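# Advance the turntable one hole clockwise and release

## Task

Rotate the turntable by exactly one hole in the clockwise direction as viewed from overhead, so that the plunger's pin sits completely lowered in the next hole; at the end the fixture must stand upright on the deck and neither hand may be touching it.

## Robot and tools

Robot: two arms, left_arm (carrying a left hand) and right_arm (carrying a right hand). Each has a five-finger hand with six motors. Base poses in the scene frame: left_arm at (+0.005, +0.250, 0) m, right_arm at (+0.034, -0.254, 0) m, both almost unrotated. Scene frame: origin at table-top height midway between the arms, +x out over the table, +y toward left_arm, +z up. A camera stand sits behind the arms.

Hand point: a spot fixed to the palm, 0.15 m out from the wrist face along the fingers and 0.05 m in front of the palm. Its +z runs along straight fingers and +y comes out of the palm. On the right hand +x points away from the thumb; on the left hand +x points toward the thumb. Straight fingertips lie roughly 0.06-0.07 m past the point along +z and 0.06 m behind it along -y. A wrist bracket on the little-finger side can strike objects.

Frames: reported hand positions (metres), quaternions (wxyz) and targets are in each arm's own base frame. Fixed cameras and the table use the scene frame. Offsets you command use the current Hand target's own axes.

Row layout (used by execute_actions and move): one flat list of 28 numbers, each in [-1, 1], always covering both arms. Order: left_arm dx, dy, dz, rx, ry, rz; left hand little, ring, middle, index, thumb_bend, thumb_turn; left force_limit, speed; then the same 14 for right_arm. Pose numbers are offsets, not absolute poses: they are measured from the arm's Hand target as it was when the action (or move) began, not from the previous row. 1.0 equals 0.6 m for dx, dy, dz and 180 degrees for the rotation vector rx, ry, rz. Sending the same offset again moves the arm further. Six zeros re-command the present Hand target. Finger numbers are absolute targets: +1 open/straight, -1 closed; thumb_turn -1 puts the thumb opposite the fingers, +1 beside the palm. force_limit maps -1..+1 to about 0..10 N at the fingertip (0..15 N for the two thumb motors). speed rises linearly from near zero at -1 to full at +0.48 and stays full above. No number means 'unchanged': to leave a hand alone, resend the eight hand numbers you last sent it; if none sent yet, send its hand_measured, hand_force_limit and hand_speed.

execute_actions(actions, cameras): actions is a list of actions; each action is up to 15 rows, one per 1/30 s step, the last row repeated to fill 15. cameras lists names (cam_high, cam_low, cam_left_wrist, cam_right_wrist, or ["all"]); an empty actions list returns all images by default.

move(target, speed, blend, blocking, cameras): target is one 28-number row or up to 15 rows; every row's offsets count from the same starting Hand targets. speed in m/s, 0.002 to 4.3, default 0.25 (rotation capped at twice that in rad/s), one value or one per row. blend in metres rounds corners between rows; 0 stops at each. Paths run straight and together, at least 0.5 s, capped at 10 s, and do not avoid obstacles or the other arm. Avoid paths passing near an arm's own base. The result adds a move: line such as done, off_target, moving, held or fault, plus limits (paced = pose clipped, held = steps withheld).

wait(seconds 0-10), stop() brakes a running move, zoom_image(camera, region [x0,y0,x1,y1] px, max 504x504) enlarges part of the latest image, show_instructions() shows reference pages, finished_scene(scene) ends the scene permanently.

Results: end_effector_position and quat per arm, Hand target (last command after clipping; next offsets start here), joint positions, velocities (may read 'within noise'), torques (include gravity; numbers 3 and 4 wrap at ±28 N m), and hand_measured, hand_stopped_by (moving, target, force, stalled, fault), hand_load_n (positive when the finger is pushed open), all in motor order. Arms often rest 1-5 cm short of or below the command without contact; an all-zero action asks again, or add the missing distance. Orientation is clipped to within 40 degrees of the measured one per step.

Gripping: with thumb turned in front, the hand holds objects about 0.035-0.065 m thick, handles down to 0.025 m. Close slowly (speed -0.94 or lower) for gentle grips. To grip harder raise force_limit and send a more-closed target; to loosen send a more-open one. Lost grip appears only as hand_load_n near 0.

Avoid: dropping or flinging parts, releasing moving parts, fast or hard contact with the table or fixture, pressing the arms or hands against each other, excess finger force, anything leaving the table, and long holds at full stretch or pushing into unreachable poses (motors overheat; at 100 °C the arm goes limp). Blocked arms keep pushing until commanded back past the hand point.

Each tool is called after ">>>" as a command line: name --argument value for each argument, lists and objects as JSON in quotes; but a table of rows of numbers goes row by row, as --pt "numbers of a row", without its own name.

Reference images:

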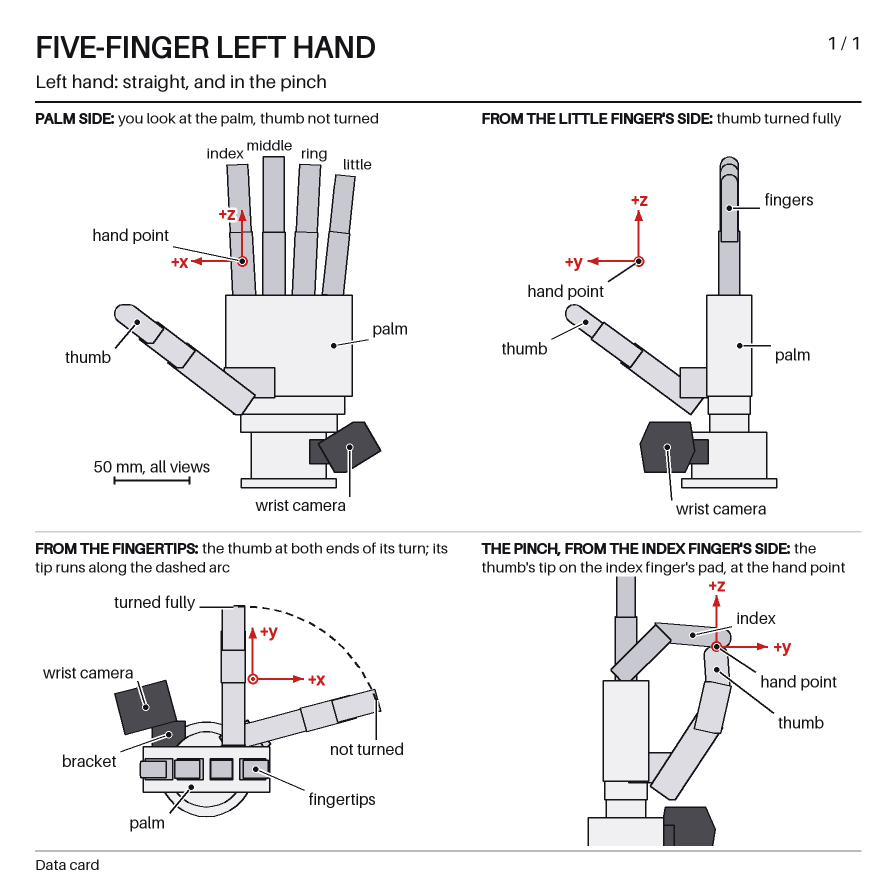

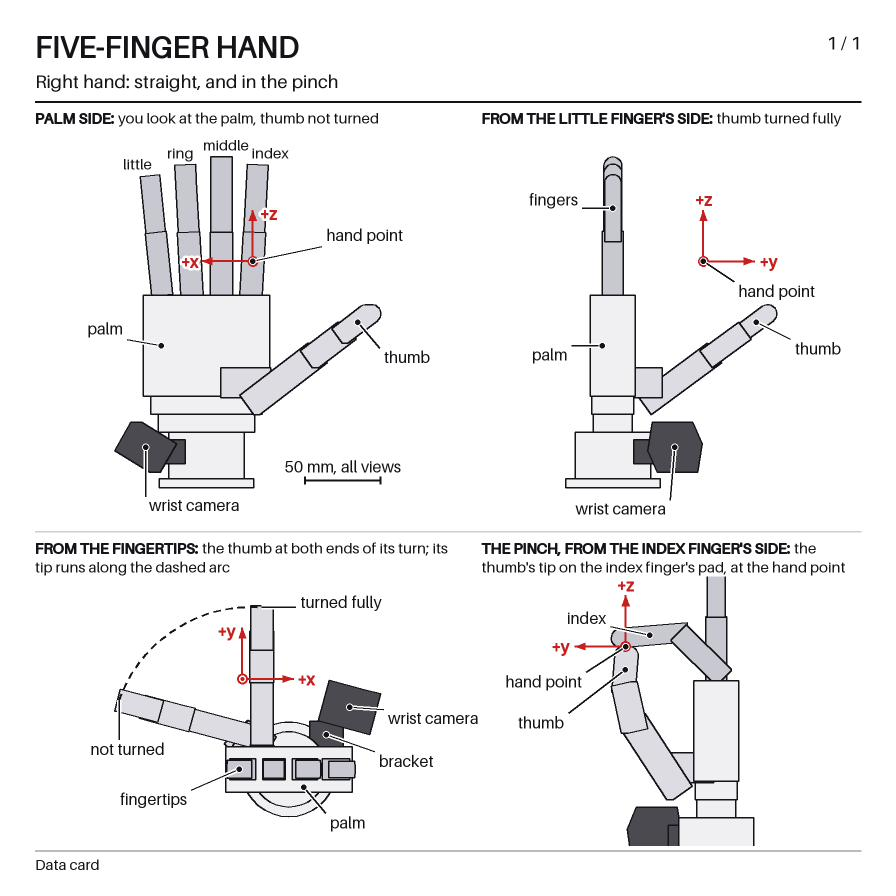

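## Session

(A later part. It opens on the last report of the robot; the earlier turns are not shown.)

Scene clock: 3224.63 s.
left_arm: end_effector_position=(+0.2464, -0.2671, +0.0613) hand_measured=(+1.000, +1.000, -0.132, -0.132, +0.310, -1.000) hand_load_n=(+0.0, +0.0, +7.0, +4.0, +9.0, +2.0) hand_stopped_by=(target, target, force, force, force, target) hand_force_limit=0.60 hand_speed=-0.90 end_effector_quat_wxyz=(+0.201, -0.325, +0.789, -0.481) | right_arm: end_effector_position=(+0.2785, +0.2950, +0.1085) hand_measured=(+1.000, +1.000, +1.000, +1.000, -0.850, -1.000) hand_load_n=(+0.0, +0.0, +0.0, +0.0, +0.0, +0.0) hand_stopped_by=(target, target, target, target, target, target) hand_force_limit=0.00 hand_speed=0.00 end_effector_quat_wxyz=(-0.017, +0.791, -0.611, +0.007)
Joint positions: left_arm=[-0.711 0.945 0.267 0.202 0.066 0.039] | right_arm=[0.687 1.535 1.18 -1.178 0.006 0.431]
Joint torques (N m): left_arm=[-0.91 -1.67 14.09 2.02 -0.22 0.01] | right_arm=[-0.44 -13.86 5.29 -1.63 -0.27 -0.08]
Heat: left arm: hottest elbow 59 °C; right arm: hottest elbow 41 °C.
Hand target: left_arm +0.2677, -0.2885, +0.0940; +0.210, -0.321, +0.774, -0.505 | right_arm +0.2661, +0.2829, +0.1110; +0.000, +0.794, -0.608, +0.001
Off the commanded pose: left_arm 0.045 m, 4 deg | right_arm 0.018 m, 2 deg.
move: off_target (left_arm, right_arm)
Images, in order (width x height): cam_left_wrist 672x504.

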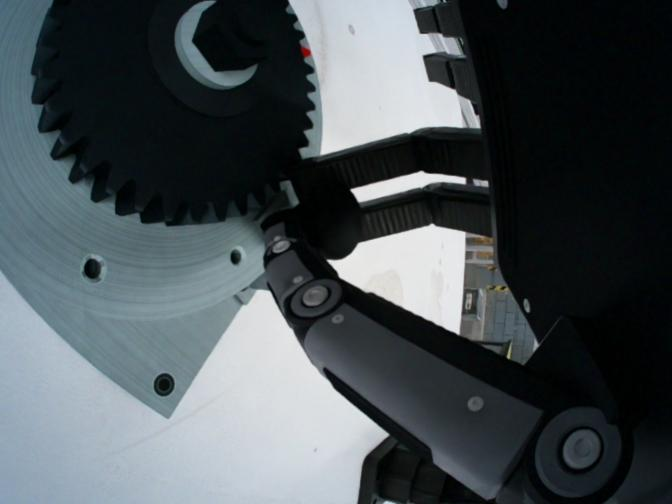

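>>> execute_actions --actions '[[[0,0,0,0,0,0,1,1,-0.13,-0.13,0.5,-1,0.6,-0.8,0,0,0,0,0,0,1,1,1,1,-0.85,-1,0,0]],[[0,0,0,0,0,0,1,1,1,1,0.5,-1,0.6,0,0,0,0,0,0,0,1,1,1,1,-0.85,-1,0,0]],[[0,0,0,0,0,0,1,1,1,1,0.5,-1,0.6,0,0,0,0,0,0,0,1,1,1,1,-0.85,-1,0,0]]]' --cameras '["cam_left_wrist"]'

>>> zoom_image --camera "cam_left_wrist" --region '[230, 140, 400, 290]'

Scene clock: 3242.40 s.
left_arm: end_effector_position=(+0.2482, -0.2683, +0.0631) hand_measured=(+1.000, +1.000, +1.000, +1.000, +0.500, -1.000) hand_load_n=(+0.0, +0.0, +0.0, +0.0, +0.0, +0.0) hand_stopped_by=(target, target, target, target, target, target) hand_force_limit=0.60 hand_speed=0.00 end_effector_quat_wxyz=(+0.201, -0.325, +0.788, -0.482) | right_arm: end_effector_position=(+0.2785, +0.2950, +0.1085) hand_measured=(+1.000, +1.000, +1.000, +1.000, -0.850, -1.000) hand_load_n=(+0.0, +0.0, +0.5, +0.0, -0.5, +0.0) hand_stopped_by=(target, target, target, target, target, target) hand_force_limit=0.00 hand_speed=0.00 end_effector_quat_wxyz=(-0.017, +0.791, -0.611, +0.007)
Joint positions: left_arm=[-0.711 0.948 0.273 0.201 0.065 0.038] | right_arm=[0.687 1.535 1.18 -1.178 0.006 0.431]
Joint torques (N m): left_arm=[-1.08 -1.26 13.52 2.24 -0.15 0] | right_arm=[-0.26 -13.8 5.33 -1.62 -0.28 -0.08]
Heat: left arm: hottest elbow 57 °C; right arm: hottest elbow 41 °C.
Hand target: left_arm +0.2677, -0.2885, +0.0940; +0.209, -0.321, +0.774, -0.505 | right_arm +0.2661, +0.2829, +0.1109; +0.000, +0.794, -0.608, +0.000
Off the commanded pose: left_arm 0.042 m, 3 deg | right_arm 0.018 m, 2 deg.
Step readings (end_effector_position of left_arm | right_arm):
0: (+0.2464, -0.2670, +0.0613) | (+0.2785, +0.2950, +0.1085)
1: (+0.2464, -0.2670, +0.0613) | (+0.2785, +0.2950, +0.1085)
2: (+0.2464, -0.2670, +0.0613) | (+0.2785, +0.2950, +0.1085)
4: (+0.2464, -0.2670, +0.0613) | (+0.2785, +0.2950, +0.1085)
8: (+0.2471, -0.2674, +0.0615) | (+0.2785, +0.2950, +0.1085)
15: (+0.2481, -0.2682, +0.0629) | (+0.2785, +0.2950, +0.1085)
16: (+0.2481, -0.2682, +0.0629) | (+0.2785, +0.2950, +0.1085)
17: (+0.2482, -0.2683, +0.0631) | (+0.2785, +0.2950, +0.1085)
19: (+0.2482, -0.2683, +0.0631) | (+0.2785, +0.2950, +0.1085)
23: (+0.2482, -0.2683, +0.0631) | (+0.2785, +0.2950, +0.1085)
30: (+0.2482, -0.2683, +0.0631) | (+0.2785, +0.2950, +0.1085)
31: (+0.2482, -0.2683, +0.0631) | (+0.2785, +0.2950, +0.1085)
32: (+0.2482, -0.2683, +0.0631) | (+0.2785, +0.2950, +0.1085)
34: (+0.2482, -0.2683, +0.0631) | (+0.2785, +0.2950, +0.1085)
38: (+0.2482, -0.2683, +0.0631) | (+0.2785, +0.2950, +0.1085)
45: (+0.2482, -0.2683, +0.0631) | (+0.2785, +0.2950, +0.1085)
Images, in order (width x height): cam_left_wrist 672x504.

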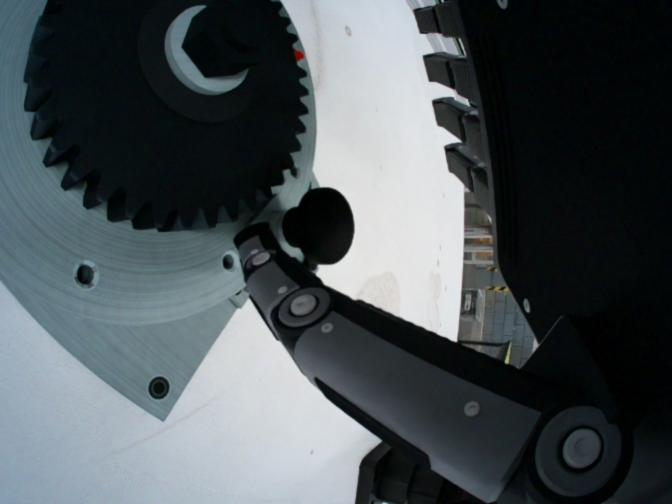

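Scaled by 2.965 from the camera's 672x504 image, which has a finer 960x720 frame.

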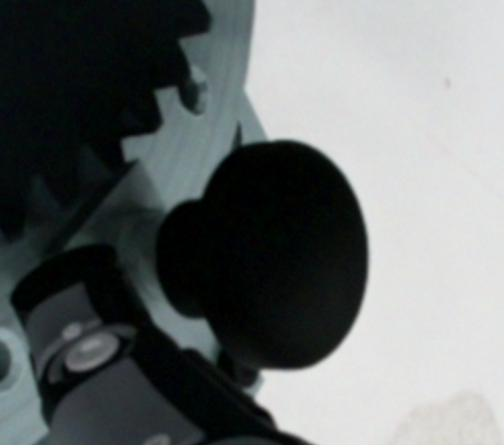

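>>> move --pt "0 -0.122 -0.053 0 0 0 1 1 1 1 0.8 -1 0.6 0 0 0 0 0 0 0 1 1 1 1 -0.85 -1 0 0" --pt "0 -0.082 -0.165 0 0 0 1 1 1 1 0.8 -1 0.6 0 0 0 0 0 0 0 1 1 1 1 -0.85 -1 0 0" --speed 0.15 --blend 0.02 --cameras '["cam_left_wrist", "cam_right_wrist"]'

Scene clock: 3257.47 s.
left_arm: end_effector_position=(+0.2140, -0.2380, +0.1648) hand_measured=(+1.000, +1.000, +1.000, +1.000, +0.800, -1.000) hand_load_n=(-1.5, +0.0, +0.0, -0.5, +0.0, +0.0) hand_stopped_by=(target, target, target, target, target, target) hand_force_limit=0.60 hand_speed=0.00 end_effector_quat_wxyz=(+0.203, -0.323, +0.781, -0.494) | right_arm: end_effector_position=(+0.2784, +0.2948, +0.1088) hand_measured=(+1.000, +1.000, +1.000, +1.000, -0.850, -1.000) hand_load_n=(+0.0, +0.0, +0.5, +0.0, +0.0, +0.0) hand_stopped_by=(target, target, target, target, target, target) hand_force_limit=0.00 hand_speed=0.00 end_effector_quat_wxyz=(-0.017, +0.792, -0.611, +0.007)
Joint positions: left_arm=[-0.697 0.508 0.404 -0.341 0.083 0.037] | right_arm=[0.687 1.535 1.18 -1.179 0.006 0.431]
Joint torques (N m): left_arm=[-0.79 0.56 11.75 2.07 -0.01 0.07] | right_arm=[-0.26 -13.74 5.31 -1.61 -0.28 -0.08]
Heat: left arm: hottest elbow 56 °C; right arm: hottest elbow 40 °C.
Hand target: left_arm +0.2175, -0.2385, +0.1788; +0.210, -0.320, +0.774, -0.505 | right_arm +0.2661, +0.2829, +0.1109; +0.000, +0.794, -0.608, +0.001
Off the commanded pose: left_arm 0.015 m, 2 deg | right_arm 0.017 m, 2 deg.
move: off_target (left_arm, right_arm)
Images, in order (width x height): cam_left_wrist 672x504, cam_right_wrist 672x504.

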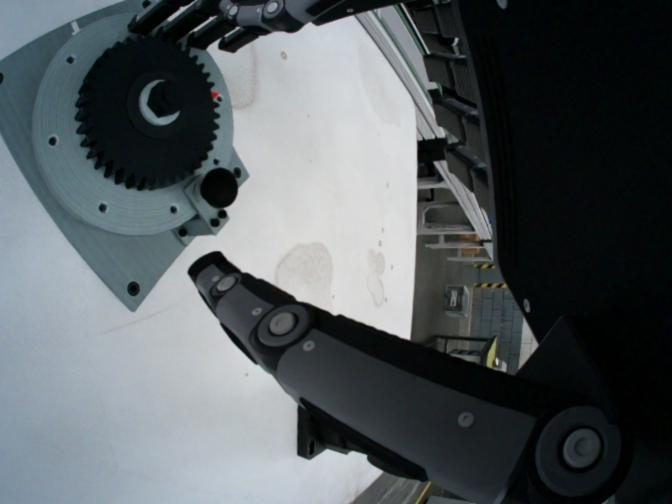

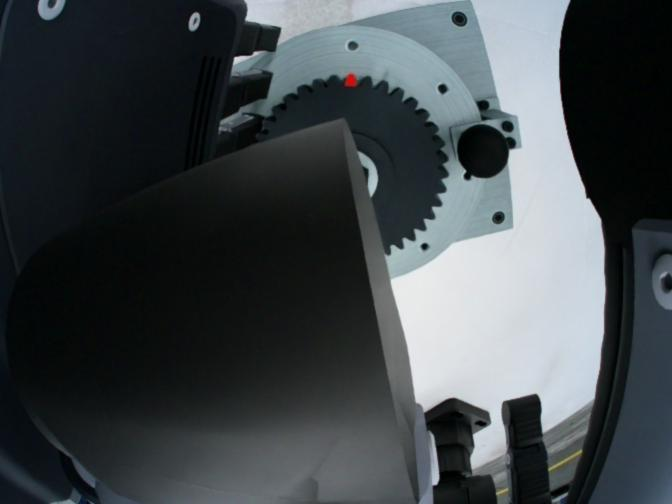

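>>> zoom_image --camera "cam_left_wrist" --region '[20, 0, 260, 320]'

>>> zoom_image --camera "cam_right_wrist" --region '[240, 0, 540, 280]'

Scaled by 1.575 from the camera's 672x504 image, which has a finer 960x720 frame.

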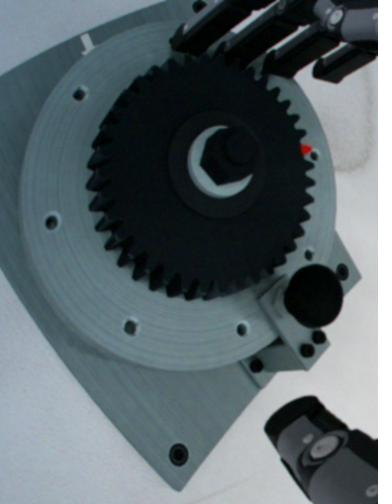

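Scaled by 1.680 from the camera's 672x504 image, which has a finer 960x720 frame.

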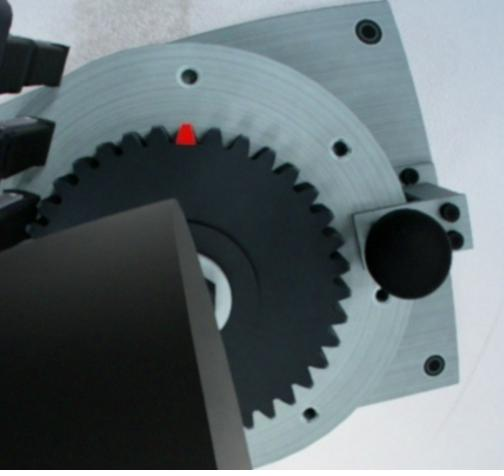

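>>> move --pt "0 0.04 -0.092 0 0 0 1 1 1 1 0.8 -1 0.6 0 0.042 0.004 0.002 0 0 0 1 1 1 1 -0.85 -1 0 0" --speed 0.05 --cameras '["cam_left_wrist", "cam_right_wrist"]'

>>> zoom_image --camera "cam_right_wrist" --region '[240, 0, 540, 280]'

Scene clock: 3293.93 s.
left_arm: end_effector_position=(+0.1751, -0.1994, +0.1833) hand_measured=(+1.000, +1.000, +1.000, +1.000, +0.800, -1.000) hand_load_n=(+0.0, +0.0, +0.0, +0.0, +0.5, +0.0) hand_stopped_by=(target, target, target, target, target, target) hand_force_limit=0.60 hand_speed=0.00 end_effector_quat_wxyz=(+0.207, -0.321, +0.771, -0.509) | right_arm: end_effector_position=(+0.2806, +0.2848, +0.1089) hand_measured=(+1.000, +1.000, +1.000, +1.000, -0.850, -1.000) hand_load_n=(+0.0, +0.0, +0.0, +1.0, +0.0, +0.0) hand_stopped_by=(target, target, target, target, target, target) hand_force_limit=0.00 hand_speed=0.00 end_effector_quat_wxyz=(-0.025, +0.793, -0.609, +0.000)
Joint positions: left_arm=[-0.647 0.221 0.392 -0.583 0.132 0.049] | right_arm=[0.658 1.516 1.158 -1.163 -0.013 0.397]
Joint torques (N m): left_arm=[0.21 2.61 9.51 1.66 -0.1 0.21] | right_arm=[-1.79 -14.21 4.49 -2 0.34 -0.27]
Heat: left arm: hottest elbow 56 °C; right arm: hottest elbow 40 °C.
Hand target: left_arm +0.1750, -0.1959, +0.1791; +0.210, -0.321, +0.773, -0.505 | right_arm +0.2702, +0.2580, +0.1098; +0.000, +0.794, -0.608, +0.001
Off the commanded pose: left_arm 0.005 m, 1 deg | right_arm 0.029 m, 3 deg.
move: off_target (right_arm)
Images, in order (width x height): cam_left_wrist 672x504, cam_right_wrist 672x504.

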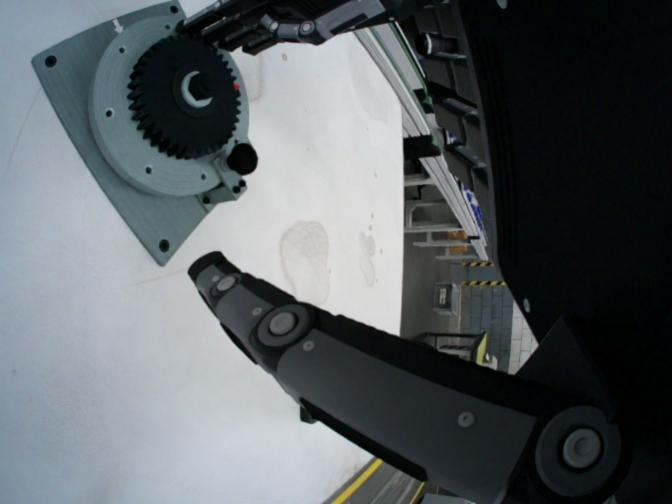

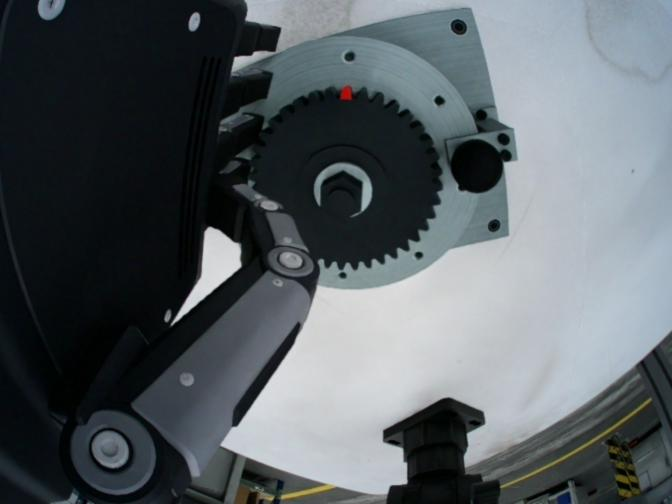

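Scaled by 1.680 from the camera's 672x504 image, which has a finer 960x720 frame.

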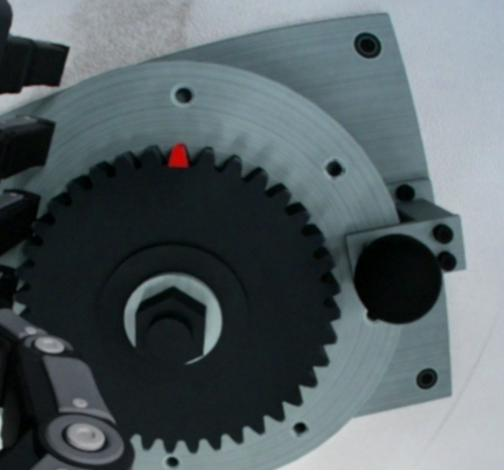

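>>> move --pt "0 0 0 0 0 0 1 1 1 1 0.8 -1 0.6 0 0.02 0.02 0.002 0 0 0 1 1 1 1 -0.85 -1 0 0" --speed 0.05 --cameras '["cam_left_wrist", "cam_right_wrist"]'

>>> zoom_image --camera "cam_right_wrist" --region '[240, 0, 540, 280]'

Scene clock: 3319.77 s.
left_arm: end_effector_position=(+0.1750, -0.1993, +0.1832) hand_measured=(+1.000, +1.000, +1.000, +1.000, +0.800, -1.000) hand_load_n=(+0.0, +0.0, +0.0, +0.0, +0.0, +0.0) hand_stopped_by=(target, target, target, target, target, target) hand_force_limit=0.60 hand_speed=0.00 end_effector_quat_wxyz=(+0.207, -0.321, +0.772, -0.509) | right_arm: end_effector_position=(+0.2775, +0.2796, +0.1126) hand_measured=(+1.000, +1.000, +1.000, +1.000, -0.850, -1.000) hand_load_n=(+0.0, +0.0, +1.0, +0.0, +0.0, +0.0) hand_stopped_by=(target, target, target, target, target, target) hand_force_limit=0.00 hand_speed=0.00 end_effector_quat_wxyz=(-0.046, +0.797, -0.602, +0.001)
Joint positions: left_arm=[-0.647 0.221 0.392 -0.584 0.132 0.049] | right_arm=[0.649 1.473 1.121 -1.13 -0.024 0.374]
Joint torques (N m): left_arm=[-0.03 2.02 9.48 2.04 -0.05 0.19] | right_arm=[-2.2 -12.75 4.23 -3.11 0.65 -0.18]
Heat: left arm: hottest elbow 53 °C; right arm: hottest elbow 39 °C.
Hand target: left_arm +0.1750, -0.1959, +0.1790; +0.210, -0.321, +0.774, -0.505 | right_arm +0.2618, +0.2432, +0.1085; +0.000, +0.794, -0.608, +0.000
Off the commanded pose: left_arm 0.005 m, 1 deg | right_arm 0.040 m, 5 deg.
move: off_target (right_arm)
Images, in order (width x height): cam_left_wrist 672x504, cam_right_wrist 672x504.

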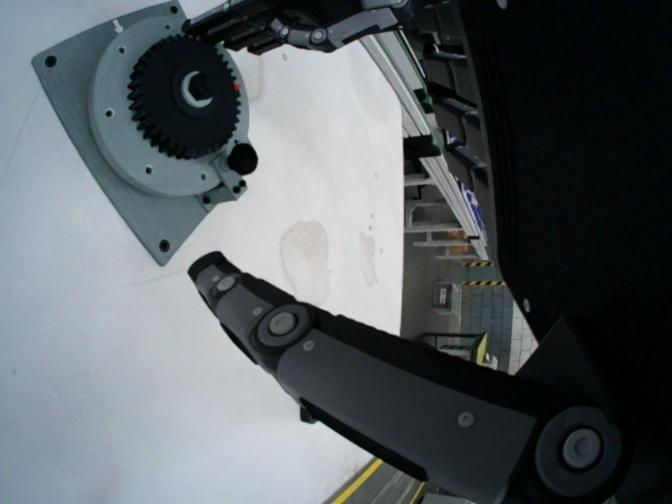

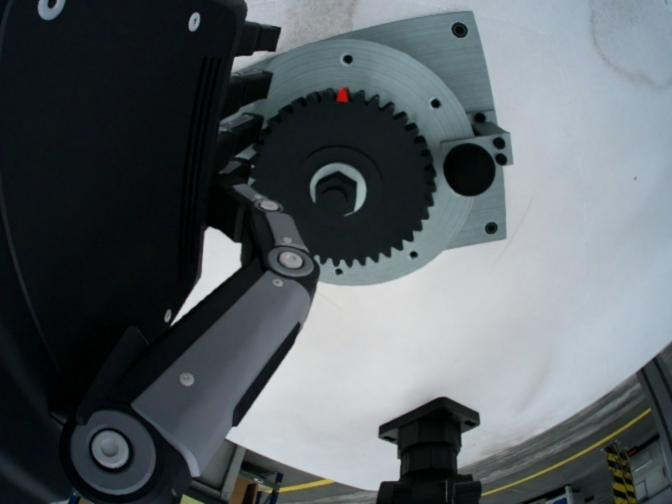

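Scaled by 1.680 from the camera's 672x504 image, which has a finer 960x720 frame.

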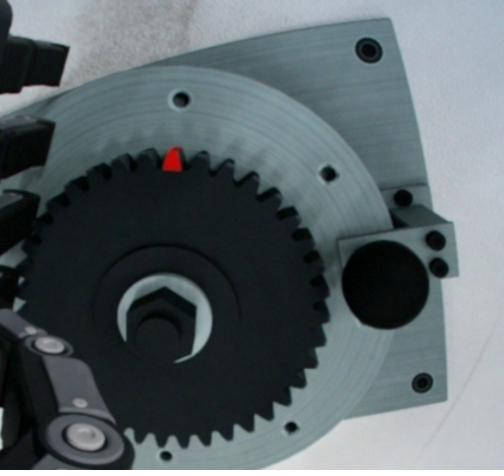

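>>> move --pt "0 0 0 0 0 0 1 1 1 1 0.8 -1 0.6 0 -0.02 -0.08 -0.02 0 0 0 1 1 1 1 -0.85 -1 0 0" --pt "0 0 0 0 0 0 1 1 1 1 0.6 -1 0.6 0 -0.139 -0.103 -0.036 0 0 0 1 1 1 1 -0.85 -1 0 0" --speed 0.1 --blend 0.01 --cameras '["cam_left_wrist", "cam_right_wrist"]'

Scene clock: 3371.03 s.
left_arm: end_effector_position=(+0.1750, -0.1994, +0.1832) hand_measured=(+1.000, +1.000, +1.000, +1.000, +0.600, -1.000) hand_load_n=(+0.0, +0.0, +0.0, +0.0, +0.0, +0.0) hand_stopped_by=(target, target, target, target, target, target) hand_force_limit=0.60 hand_speed=0.00 end_effector_quat_wxyz=(+0.207, -0.321, +0.772, -0.509) | right_arm: end_effector_position=(+0.2881, +0.3241, +0.1180) hand_measured=(+1.000, +1.000, +1.000, +1.000, -0.850, -1.000) hand_load_n=(+0.0, +0.0, +0.0, +0.0, +0.0, +0.0) hand_stopped_by=(target, target, target, target, target, target) hand_force_limit=0.00 hand_speed=0.00 end_effector_quat_wxyz=(+0.016, +0.793, -0.609, -0.004)
Joint positions: left_arm=[-0.647 0.221 0.392 -0.584 0.133 0.049] | right_arm=[0.719 1.642 1.325 -1.287 -0.001 0.458]
Joint torques (N m): left_arm=[0.32 2.26 9.52 1.95 -0.03 0.23] | right_arm=[0.73 -12.86 10.21 -0.47 -0.05 0.11]
Heat: left arm: hottest elbow 50 °C; right arm: hottest elbow 39 °C.
Hand target: left_arm +0.1750, -0.1959, +0.1790; +0.209, -0.320, +0.774, -0.505 | right_arm +0.2998, +0.3399, +0.1302; +0.000, +0.794, -0.608, +0.001
Off the commanded pose: left_arm 0.005 m, 1 deg | right_arm 0.023 m, 2 deg.
move: off_target (right_arm)
Images, in order (width x height): cam_left_wrist 672x504, cam_right_wrist 672x504.

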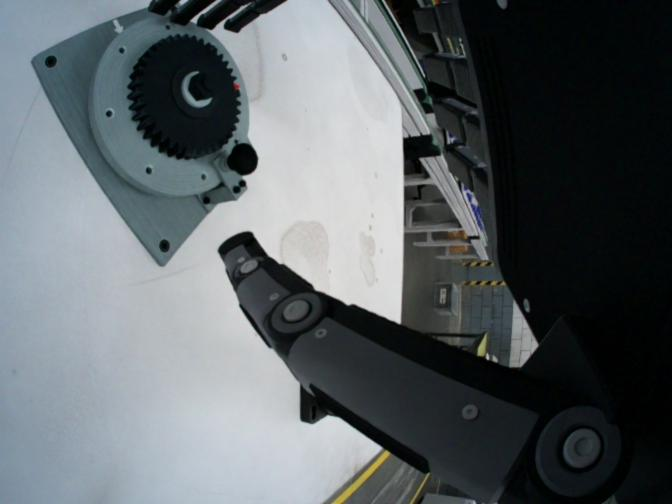

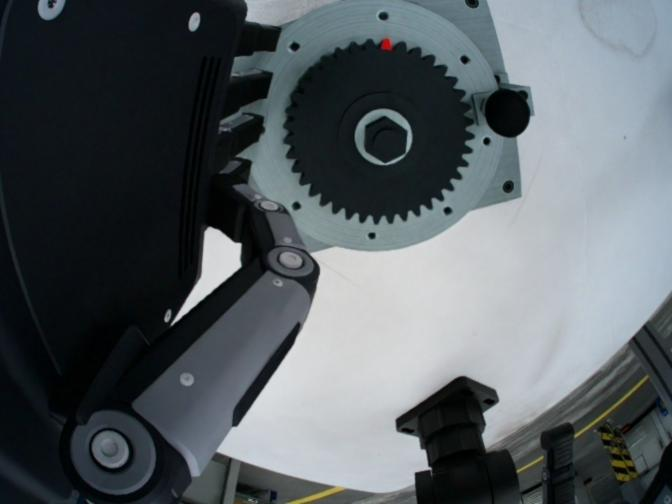

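>>> move --target '[0,0.1553,0.198,-0.014,0,0,1,1,1,1,0.4,-1,0.4,0,0,0,0,0,0,0,1,1,1,1,-0.85,-1,0,0]' --speed 0.12 --cameras '["cam_left_wrist"]'

Scene clock: 3397.50 s.
left_arm: end_effector_position=(+0.2278, -0.2444, +0.0515) hand_measured=(+1.000, +1.000, +1.000, +1.000, +0.400, -1.000) hand_load_n=(+0.0, +0.0, +0.0, +0.0, +0.5, -0.5) hand_stopped_by=(target, target, target, target, target, target) hand_force_limit=0.40 hand_speed=0.00 end_effector_quat_wxyz=(+0.207, -0.324, +0.781, -0.491) | right_arm: end_effector_position=(+0.2881, +0.3241, +0.1180) hand_measured=(+1.000, +1.000, +1.000, +1.000, -0.850, -1.000) hand_load_n=(+0.0, +0.0, +0.0, +0.0, +0.0, +0.0) hand_stopped_by=(target, target, target, target, target, target) hand_force_limit=0.00 hand_speed=0.00 end_effector_quat_wxyz=(+0.016, +0.793, -0.609, -0.004)
Joint positions: left_arm=[-0.687 0.832 0.171 0.213 0.083 0.046] | right_arm=[0.719 1.642 1.325 -1.287 -0.001 0.458]
Joint torques (N m): left_arm=[-2.02 0.32 8.1 2.63 -0.29 0.07] | right_arm=[0.73 -12.86 10.24 -0.49 -0.04 0.1]
Heat: left arm: hottest elbow 49 °C; right arm: hottest elbow 43 °C.
Hand target: left_arm +0.2255, -0.2462, +0.0459; +0.202, -0.325, +0.784, -0.488 | right_arm +0.2998, +0.3399, +0.1302; +0.000, +0.794, -0.608, +0.001
Off the commanded pose: left_arm 0.006 m, 1 deg | right_arm 0.023 m, 2 deg.
move: off_target (right_arm)
Images, in order (width x height): cam_left_wrist 672x504.

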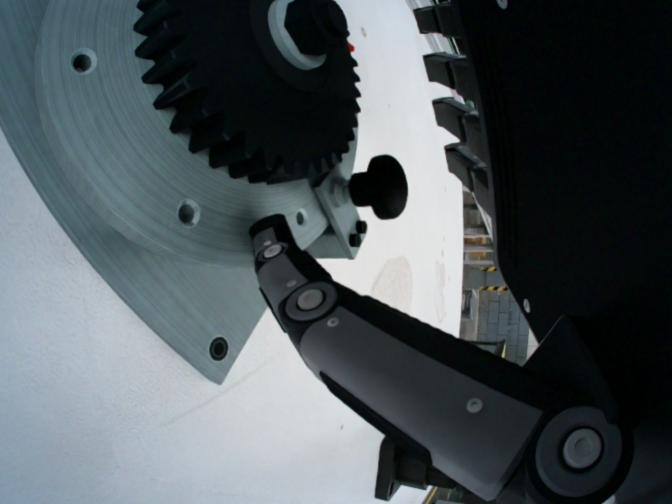

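>>> zoom_image --camera "cam_left_wrist" --region '[280, 130, 430, 280]'

Scaled by 3.360 from the camera's 672x504 image, which has a finer 960x720 frame.

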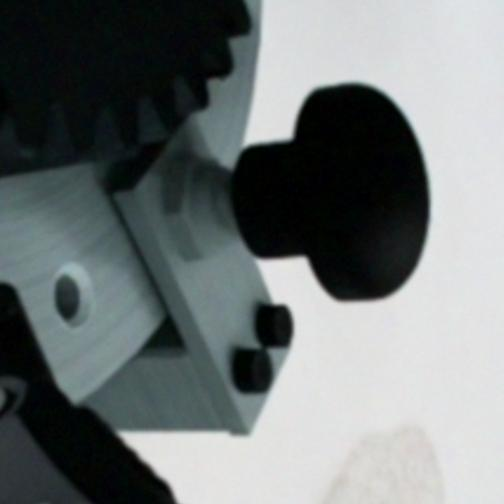

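>>> move --pt "0 -0.1222 0.0295 0.012 0 0 1 1 1 1 0.4 -1 0.4 0 0 0 0 0 0 0 1 1 1 1 -0.85 -1 0 0" --pt "0 -0.1275 0.0483 0.012 0 0 1 1 1 1 0.4 -1 0.4 0 0 0 0 0 0 0 1 1 1 1 -0.85 -1 0 0" --speed 0.06 --cameras '["cam_left_wrist"]'

>>> zoom_image --camera "cam_left_wrist" --region '[230, 140, 400, 290]'

Scene clock: 3418.53 s.
left_arm: end_effector_position=(+0.2456, -0.2639, +0.0675) hand_measured=(+1.000, +1.000, +1.000, +1.000, +0.400, -1.000) hand_load_n=(+0.0, +0.0, +0.0, +0.0, +0.0, +0.0) hand_stopped_by=(target, target, target, target, target, target) hand_force_limit=0.40 hand_speed=0.00 end_effector_quat_wxyz=(+0.198, -0.329, +0.794, -0.472) | right_arm: end_effector_position=(+0.2881, +0.3241, +0.1180) hand_measured=(+1.000, +1.000, +1.000, +1.000, -0.850, -1.000) hand_load_n=(+0.0, +0.5, +0.0, +0.0, +0.0, +0.0) hand_stopped_by=(target, target, target, target, target, target) hand_force_limit=0.00 hand_speed=0.00 end_effector_quat_wxyz=(+0.016, +0.793, -0.609, -0.004)
Joint positions: left_arm=[-0.705 0.912 0.289 0.124 0.067 0.04] | right_arm=[0.719 1.642 1.325 -1.287 -0.001 0.458]
Joint torques (N m): left_arm=[-2.02 -0.73 14.12 2.99 -0.24 -0.01] | right_arm=[0.67 -12.86 10.21 -0.46 -0.04 0.1]
Heat: left arm: hottest elbow 47 °C; right arm: hottest elbow 45 °C.
Hand target: left_arm +0.2678, -0.2885, +0.1019; +0.209, -0.321, +0.775, -0.503 | right_arm +0.2998, +0.3399, +0.1302; +0.000, +0.794, -0.608, +0.001
Off the commanded pose: left_arm 0.048 m, 4 deg | right_arm 0.023 m, 2 deg.
move: off_target (left_arm, right_arm)
Images, in order (width x height): cam_left_wrist 672x504.

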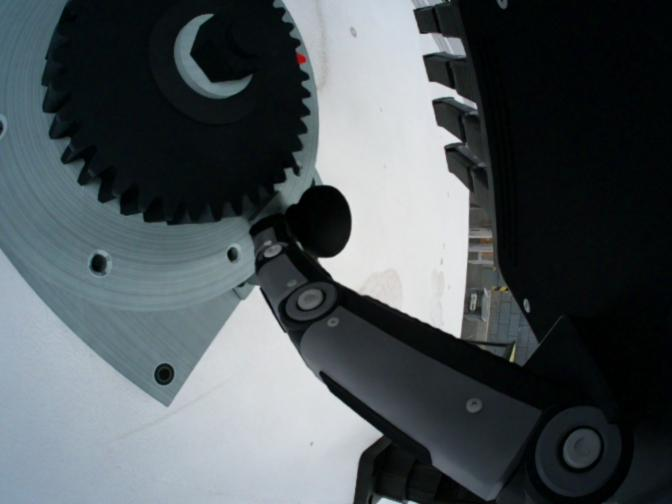

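Scaled by 2.965 from the camera's 672x504 image, which has a finer 960x720 frame.

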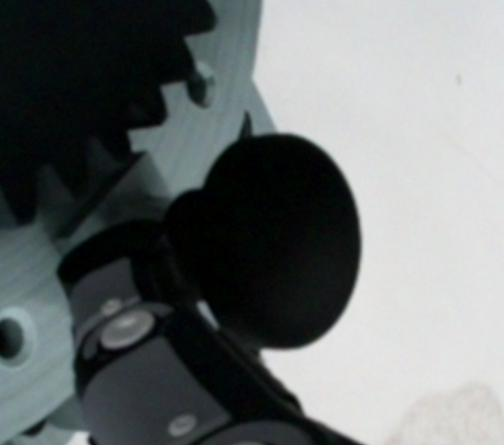

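>>> execute_actions --actions '[[[0,0,0,0,0,0,1,1,-0.4,-0.4,0.4,-1,-0.3,-0.9,0,0,0,0,0,0,1,1,1,1,-0.85,-1,0,0]],[[0,0,0,0,0,0,1,1,-0.4,-0.4,0.4,-1,-0.3,-0.9,0,0,0,0,0,0,1,1,1,1,-0.85,-1,0,0]]]' --cameras '[]'

>>> wait --seconds 2.5

>>> execute_actions --actions '[[[0,0,0,0,0,0,1,1,-0.5,-0.5,-0.3,-1,0.6,-0.9,0,0,0,0,0,0,1,1,1,1,-0.85,-1,0,0]],[[0,0,0,0,0,0,1,1,-0.5,-0.5,-0.3,-1,0.6,-0.9,0,0,0,0,0,0,1,1,1,1,-0.85,-1,0,0]]]' --cameras '["cam_left_wrist"]'

>>> zoom_image --camera "cam_left_wrist" --region '[230, 140, 400, 290]'

Scene clock: 3432.73 s.
left_arm: end_effector_position=(+0.2465, -0.2653, +0.0672) hand_measured=(+1.000, +1.000, -0.070, -0.060, +0.400, -1.000) hand_load_n=(+0.0, +0.0, +1.5, +0.0, +0.5, +0.0) hand_stopped_by=(target, target, force, force, target, target) hand_force_limit=-0.30 hand_speed=-0.90 end_effector_quat_wxyz=(+0.197, -0.329, +0.794, -0.472) | right_arm: end_effector_position=(+0.2881, +0.3241, +0.1180) hand_measured=(+1.000, +1.000, +1.000, +1.000, -0.850, -1.000) hand_load_n=(+0.0, +0.0, +0.0, +0.0, +0.0, +0.0) hand_stopped_by=(target, target, target, target, target, target) hand_force_limit=0.00 hand_speed=0.00 end_effector_quat_wxyz=(+0.016, +0.793, -0.609, -0.004)
Joint positions: left_arm=[-0.707 0.92 0.292 0.13 0.065 0.039] | right_arm=[0.719 1.642 1.325 -1.287 -0.001 0.458]
Joint torques (N m): left_arm=[-1.67 -1.38 13.81 2.95 -0.23 -0.03] | right_arm=[0.56 -12.92 10.22 -0.5 -0.05 0.1]
Heat: left arm: hottest elbow 48 °C; right arm: hottest elbow 46 °C.
Hand target: left_arm +0.2678, -0.2885, +0.1018; +0.209, -0.321, +0.775, -0.503 | right_arm +0.2998, +0.3399, +0.1302; +0.000, +0.794, -0.608, +0.001
Off the commanded pose: left_arm 0.047 m, 4 deg | right_arm 0.023 m, 2 deg.
not at rest: the robot was still moving 3 seconds after this call's last action.
Step readings (end_effector_position of left_arm | right_arm):
0: (+0.2456, -0.2639, +0.0674) | (+0.2881, +0.3241, +0.1180)
1: (+0.2456, -0.2639, +0.0674) | (+0.2881, +0.3241, +0.1180)
2: (+0.2456, -0.2639, +0.0674) | (+0.2881, +0.3241, +0.1180)
4: (+0.2456, -0.2639, +0.0674) | (+0.2881, +0.3241, +0.1180)
8: (+0.2456, -0.2639, +0.0672) | (+0.2881, +0.3241, +0.1180)
15: (+0.2455, -0.2640, +0.0672) | (+0.2881, +0.3241, +0.1180)
16: (+0.2455, -0.2640, +0.0672) | (+0.2881, +0.3241, +0.1180)
17: (+0.2455, -0.2640, +0.0672) | (+0.2881, +0.3241, +0.1180)
19: (+0.2455, -0.2640, +0.0672) | (+0.2881, +0.3241, +0.1180)
23: (+0.2455, -0.2640, +0.0672) | (+0.2881, +0.3241, +0.1180)
30: (+0.2455, -0.2640, +0.0672) | (+0.2881, +0.3241, +0.1180)
No camera images: "cameras" was empty.

Scene clock: 3435.23 s.
left_arm: end_effector_position=(+0.2465, -0.2653, +0.0672) hand_measured=(+1.000, +1.000, -0.070, -0.060, +0.400, -1.000) hand_load_n=(+0.0, +0.0, +1.5, +0.0, +1.0, +0.0) hand_stopped_by=(target, target, force, force, target, target) hand_force_limit=-0.30 hand_speed=-0.90 end_effector_quat_wxyz=(+0.197, -0.329, +0.794, -0.472) | right_arm: end_effector_position=(+0.2881, +0.3241, +0.1180) hand_measured=(+1.000, +1.000, +1.000, +1.000, -0.850, -1.000) hand_load_n=(+0.0, +0.0, +0.0, +0.0, +0.0, +0.0) hand_stopped_by=(target, target, target, target, target, target) hand_force_limit=0.00 hand_speed=0.00 end_effector_quat_wxyz=(+0.016, +0.793, -0.609, -0.004)
Joint positions: left_arm=[-0.707 0.92 0.292 0.13 0.065 0.039] | right_arm=[0.719 1.642 1.325 -1.287 -0.001 0.458]
Joint torques (N m): left_arm=[-1.55 -1.73 13.61 3.18 -0.21 -0.05] | right_arm=[0.67 -12.86 10.24 -0.47 -0.04 0.11]
Heat: left arm: hottest elbow 48 °C; right arm: hottest elbow 46 °C.
Hand target: left_arm +0.2678, -0.2885, +0.1018; +0.209, -0.321, +0.775, -0.503 | right_arm +0.2998, +0.3399, +0.1302; +0.000, +0.794, -0.608, +0.001
Off the commanded pose: left_arm 0.047 m, 4 deg | right_arm 0.023 m, 2 deg.
wait: 2.50 s; at rest by 0.17 s

Scene clock: 3436.43 s.
left_arm: end_effector_position=(+0.2471, -0.2661, +0.0669) hand_measured=(+1.000, +1.000, -0.094, -0.094, +0.366, -1.000) hand_load_n=(+0.0, -0.5, +6.5, +9.0, +11.5, +0.0) hand_stopped_by=(target, target, force, force, force, target) hand_force_limit=0.60 hand_speed=-0.90 end_effector_quat_wxyz=(+0.197, -0.329, +0.794, -0.472) | right_arm: end_effector_position=(+0.2881, +0.3241, +0.1180) hand_measured=(+1.000, +1.000, +1.000, +1.000, -0.850, -1.000) hand_load_n=(+0.0, +0.0, +0.0, +0.0, +0.0, +0.0) hand_stopped_by=(target, target, target, target, target, target) hand_force_limit=0.00 hand_speed=0.00 end_effector_quat_wxyz=(+0.016, +0.793, -0.609, -0.004)
Joint positions: left_arm=[-0.708 0.926 0.293 0.134 0.065 0.038] | right_arm=[0.719 1.642 1.325 -1.287 -0.001 0.458]
Joint torques (N m): left_arm=[-1.67 -2.2 13.83 2.85 -0.26 -0.04] | right_arm=[0.67 -12.92 10.24 -0.44 -0.04 0.11]
Heat: left arm: hottest elbow 49 °C; right arm: hottest elbow 46 °C.
Hand target: left_arm +0.2678, -0.2886, +0.1019; +0.209, -0.321, +0.775, -0.503 | right_arm +0.2998, +0.3399, +0.1302; +0.000, +0.794, -0.608, +0.001
Off the commanded pose: left_arm 0.046 m, 4 deg | right_arm 0.023 m, 2 deg.
Step readings (end_effector_position of left_arm | right_arm):
0: (+0.2465, -0.2653, +0.0672) | (+0.2881, +0.3241, +0.1180)
1: (+0.2465, -0.2653, +0.0672) | (+0.2881, +0.3241, +0.1180)
2: (+0.2465, -0.2653, +0.0672) | (+0.2881, +0.3241, +0.1180)
4: (+0.2465, -0.2654, +0.0672) | (+0.2881, +0.3241, +0.1180)
8: (+0.2471, -0.2661, +0.0669) | (+0.2881, +0.3241, +0.1180)
15: (+0.2471, -0.2661, +0.0669) | (+0.2881, +0.3241, +0.1180)
16: (+0.2471, -0.2661, +0.0669) | (+0.2881, +0.3241, +0.1180)
17: (+0.2471, -0.2661, +0.0669) | (+0.2881, +0.3241, +0.1180)
19: (+0.2471, -0.2661, +0.0669) | (+0.2881, +0.3241, +0.1180)
23: (+0.2471, -0.2661, +0.0669) | (+0.2881, +0.3241, +0.1180)
30: (+0.2471, -0.2661, +0.0669) | (+0.2881, +0.3241, +0.1180)
Images, in order (width x height): cam_left_wrist 672x504.

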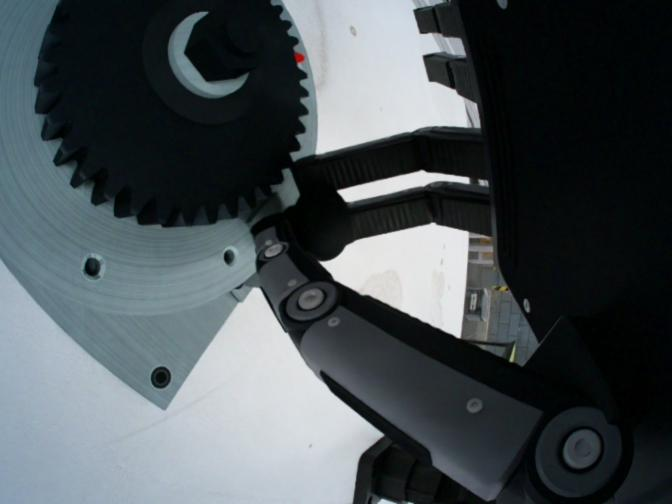

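Scaled by 2.965 from the camera's 672x504 image, which has a finer 960x720 frame.

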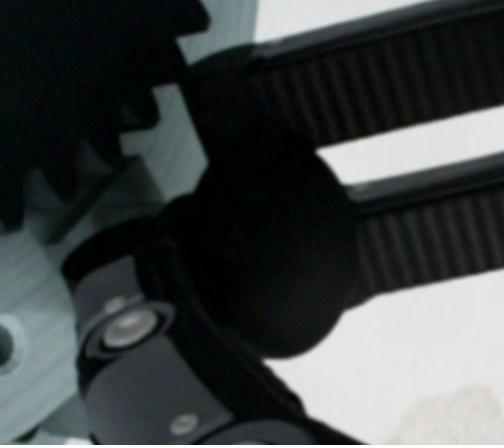

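>>> move --pt "0 -0.036 -0.001 0 0 0 1 1 -0.5 -0.5 -0.3 -1 0.6 -0.9 0 0 0 0 0 0 1 1 1 1 -0.85 -1 0 0" --pt "0 -0.066 0.002 0.035 0 0 1 1 -0.5 -0.5 -0.3 -1 0.6 -0.9 0 0 0 0 0 0 1 1 1 1 -0.85 -1 0 0" --speed 0.06 --cameras '["cam_left_wrist"]'

>>> zoom_image --camera "cam_left_wrist" --region '[230, 140, 400, 290]'

Scene clock: 3446.57 s.
left_arm: end_effector_position=(+0.2490, -0.2680, +0.0710) hand_measured=(+1.000, +1.000, -0.094, -0.094, +0.368, -1.000) hand_load_n=(+0.0, +0.0, +6.0, +8.5, +13.5, +0.0) hand_stopped_by=(target, target, force, force, force, target) hand_force_limit=0.60 hand_speed=-0.90 end_effector_quat_wxyz=(+0.195, -0.331, +0.797, -0.466) | right_arm: end_effector_position=(+0.2881, +0.3241, +0.1180) hand_measured=(+1.000, +1.000, +1.000, +1.000, -0.850, -1.000) hand_load_n=(+0.0, +0.0, +0.0, +0.0, +0.0, +0.0) hand_stopped_by=(target, target, target, target, target, target) hand_force_limit=0.00 hand_speed=0.00 end_effector_quat_wxyz=(+0.016, +0.793, -0.609, -0.004)
Joint positions: left_arm=[-0.71 0.927 0.316 0.099 0.062 0.038] | right_arm=[0.719 1.642 1.325 -1.287 -0.001 0.458]
Joint torques (N m): left_arm=[-0.85 -5.89 13.05 6.35 0 -0.08] | right_arm=[0.73 -12.86 10.24 -0.49 -0.05 0.11]
Heat: left arm: hottest elbow 49 °C; right arm: hottest elbow 47 °C.
Hand target: left_arm +0.2800, -0.3008, +0.1375; +0.226, -0.309, +0.746, -0.544 | right_arm +0.2998, +0.3399, +0.1302; +0.000, +0.794, -0.608, +0.001
Off the commanded pose: left_arm 0.080 m, 12 deg | right_arm 0.023 m, 2 deg.
move: off_target (left_arm, right_arm)
Images, in order (width x height): cam_left_wrist 672x504.

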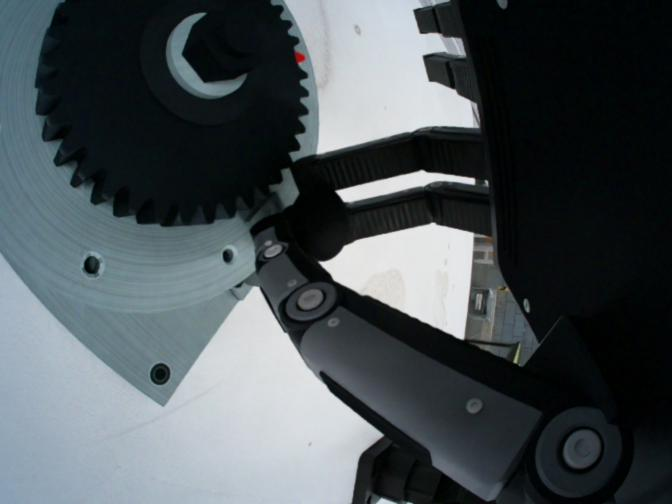

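Scaled by 2.965 from the camera's 672x504 image, which has a finer 960x720 frame.

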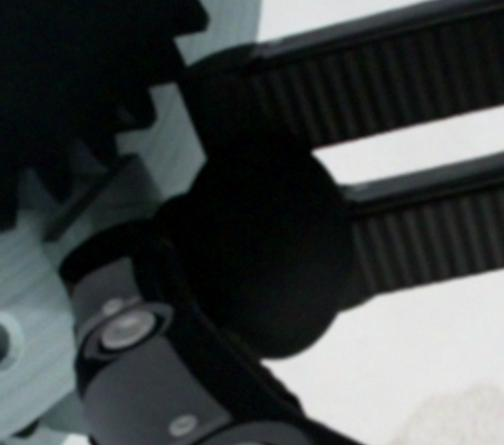

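>>> move --pt "0 0 0 0 0 0 1 1 -0.5 -0.5 -0.3 -1 0.6 -0.9 0 0.01 0.027 0 0 0 1 1 1 1 -0.85 -1 0 0" --pt "0 0 0 0 0 0 1 1 -0.5 -0.5 -0.3 -1 0.6 -0.9 0 0.08 0.027 0 0 0 1 1 1 1 -0.85 -1 0 0" --pt "0 0 0 0 0 0 1 1 -0.5 -0.5 -0.3 -1 0.6 -0.9 0.075 0.085 0.027 0 0 0 1 1 1 1 -0.85 -1 0 0" --speed 0.06 --cameras '["cam_left_wrist", "cam_right_wrist"]'

Scene clock: 3462.40 s.
left_arm: end_effector_position=(+0.2492, -0.2684, +0.0714) hand_measured=(+1.000, +1.000, -0.094, -0.094, +0.368, -1.000) hand_load_n=(+0.0, +0.0, +6.0, +7.0, +17.0, +0.5) hand_stopped_by=(target, target, force, force, force, target) hand_force_limit=0.60 hand_speed=-0.90 end_effector_quat_wxyz=(+0.195, -0.329, +0.797, -0.467) | right_arm: end_effector_position=(+0.2791, +0.2925, +0.1083) hand_measured=(+1.000, +1.000, +1.000, +1.000, -0.850, -1.000) hand_load_n=(+0.0, +0.0, +1.0, +0.0, -0.5, +0.0) hand_stopped_by=(target, target, target, target, target, target) hand_force_limit=0.00 hand_speed=0.00 end_effector_quat_wxyz=(-0.014, +0.786, -0.618, +0.011)
Joint positions: left_arm=[-0.71 0.927 0.316 0.101 0.064 0.04] | right_arm=[0.684 1.534 1.178 -1.183 0.014 0.445]
Joint torques (N m): left_arm=[-0.91 -5.48 13.09 6.11 0.03 -0.11] | right_arm=[0.26 -14.39 5.26 -1.7 -0.55 -0.13]
Heat: left arm: hottest elbow 50 °C; right arm: hottest elbow 47 °C.
Hand target: left_arm +0.2800, -0.3008, +0.1375; +0.226, -0.309, +0.746, -0.544 | right_arm +0.2623, +0.2832, +0.1139; +0.000, +0.794, -0.608, +0.000
Off the commanded pose: left_arm 0.080 m, 11 deg | right_arm 0.020 m, 2 deg.
move: off_target (left_arm, right_arm)
Images, in order (width x height): cam_left_wrist 672x504, cam_right_wrist 672x504.

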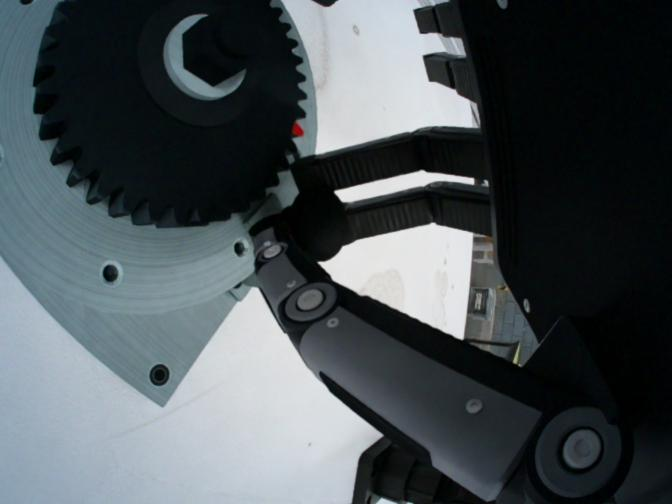

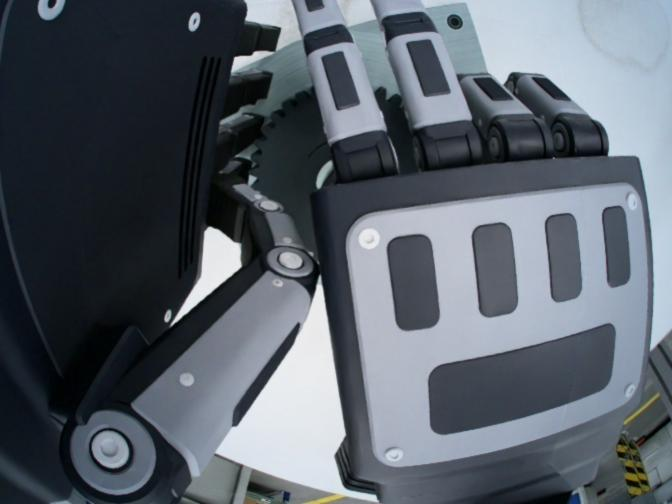

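>>> move --pt "0 0 0 0 0 0 1 1 -0.5 -0.5 -0.3 -1 0.6 -0.9 -0.04 0.005 0 0 0 0 1 1 1 1 -0.85 -1 0 0" --speed 0.05 --cameras '["cam_left_wrist", "cam_right_wrist"]'

Scene clock: 3514.87 s.
left_arm: end_effector_position=(+0.2492, -0.2684, +0.0714) hand_measured=(+1.000, +1.000, -0.094, -0.094, +0.368, -1.000) hand_load_n=(+0.0, +0.0, +6.0, +7.0, +16.5, +1.0) hand_stopped_by=(target, target, force, force, force, target) hand_force_limit=0.60 hand_speed=-0.90 end_effector_quat_wxyz=(+0.195, -0.329, +0.797, -0.467) | right_arm: end_effector_position=(+0.2779, +0.2958, +0.1076) hand_measured=(+1.000, +1.000, +1.000, +1.000, -0.850, -1.000) hand_load_n=(+0.0, +0.0, +1.0, +0.0, +0.0, +0.0) hand_stopped_by=(target, target, target, target, target, target) hand_force_limit=0.00 hand_speed=0.00 end_effector_quat_wxyz=(-0.013, +0.780, -0.626, +0.017)
Joint positions: left_arm=[-0.71 0.927 0.316 0.101 0.064 0.04] | right_arm=[0.696 1.534 1.178 -1.183 0.029 0.477]
Joint torques (N m): left_arm=[-1.14 -5.54 13.39 6.41 0.01 -0.16] | right_arm=[3.14 -12.86 6.68 -1.84 -1 0.04]
Heat: left arm: hottest elbow 52 °C; right arm: hottest elbow 43 °C.
Hand target: left_arm +0.2800, -0.3008, +0.1375; +0.226, -0.309, +0.746, -0.544 | right_arm +0.2531, +0.3057, +0.1139; +0.000, +0.794, -0.608, +0.000
Off the commanded pose: left_arm 0.080 m, 11 deg | right_arm 0.027 m, 3 deg.
move: off_target (left_arm, right_arm)
Images, in order (width x height): cam_left_wrist 672x504, cam_right_wrist 672x504.

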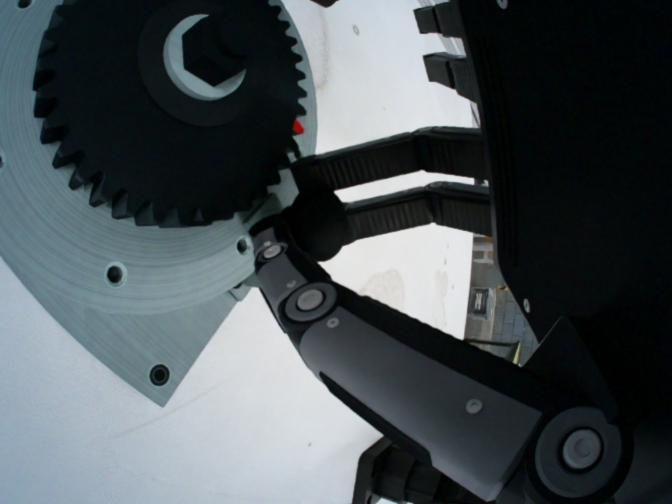

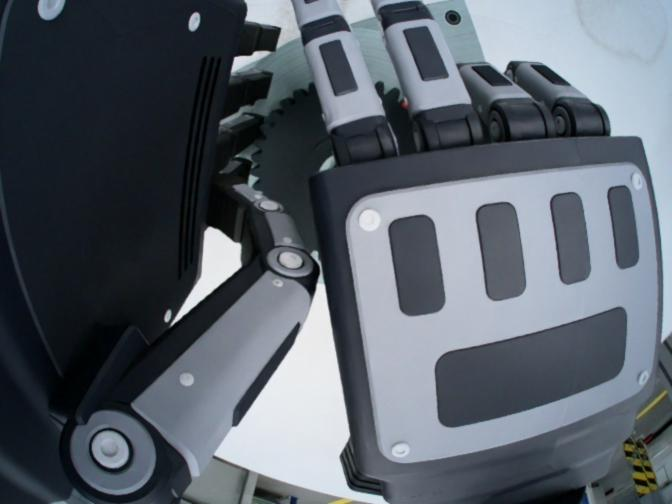

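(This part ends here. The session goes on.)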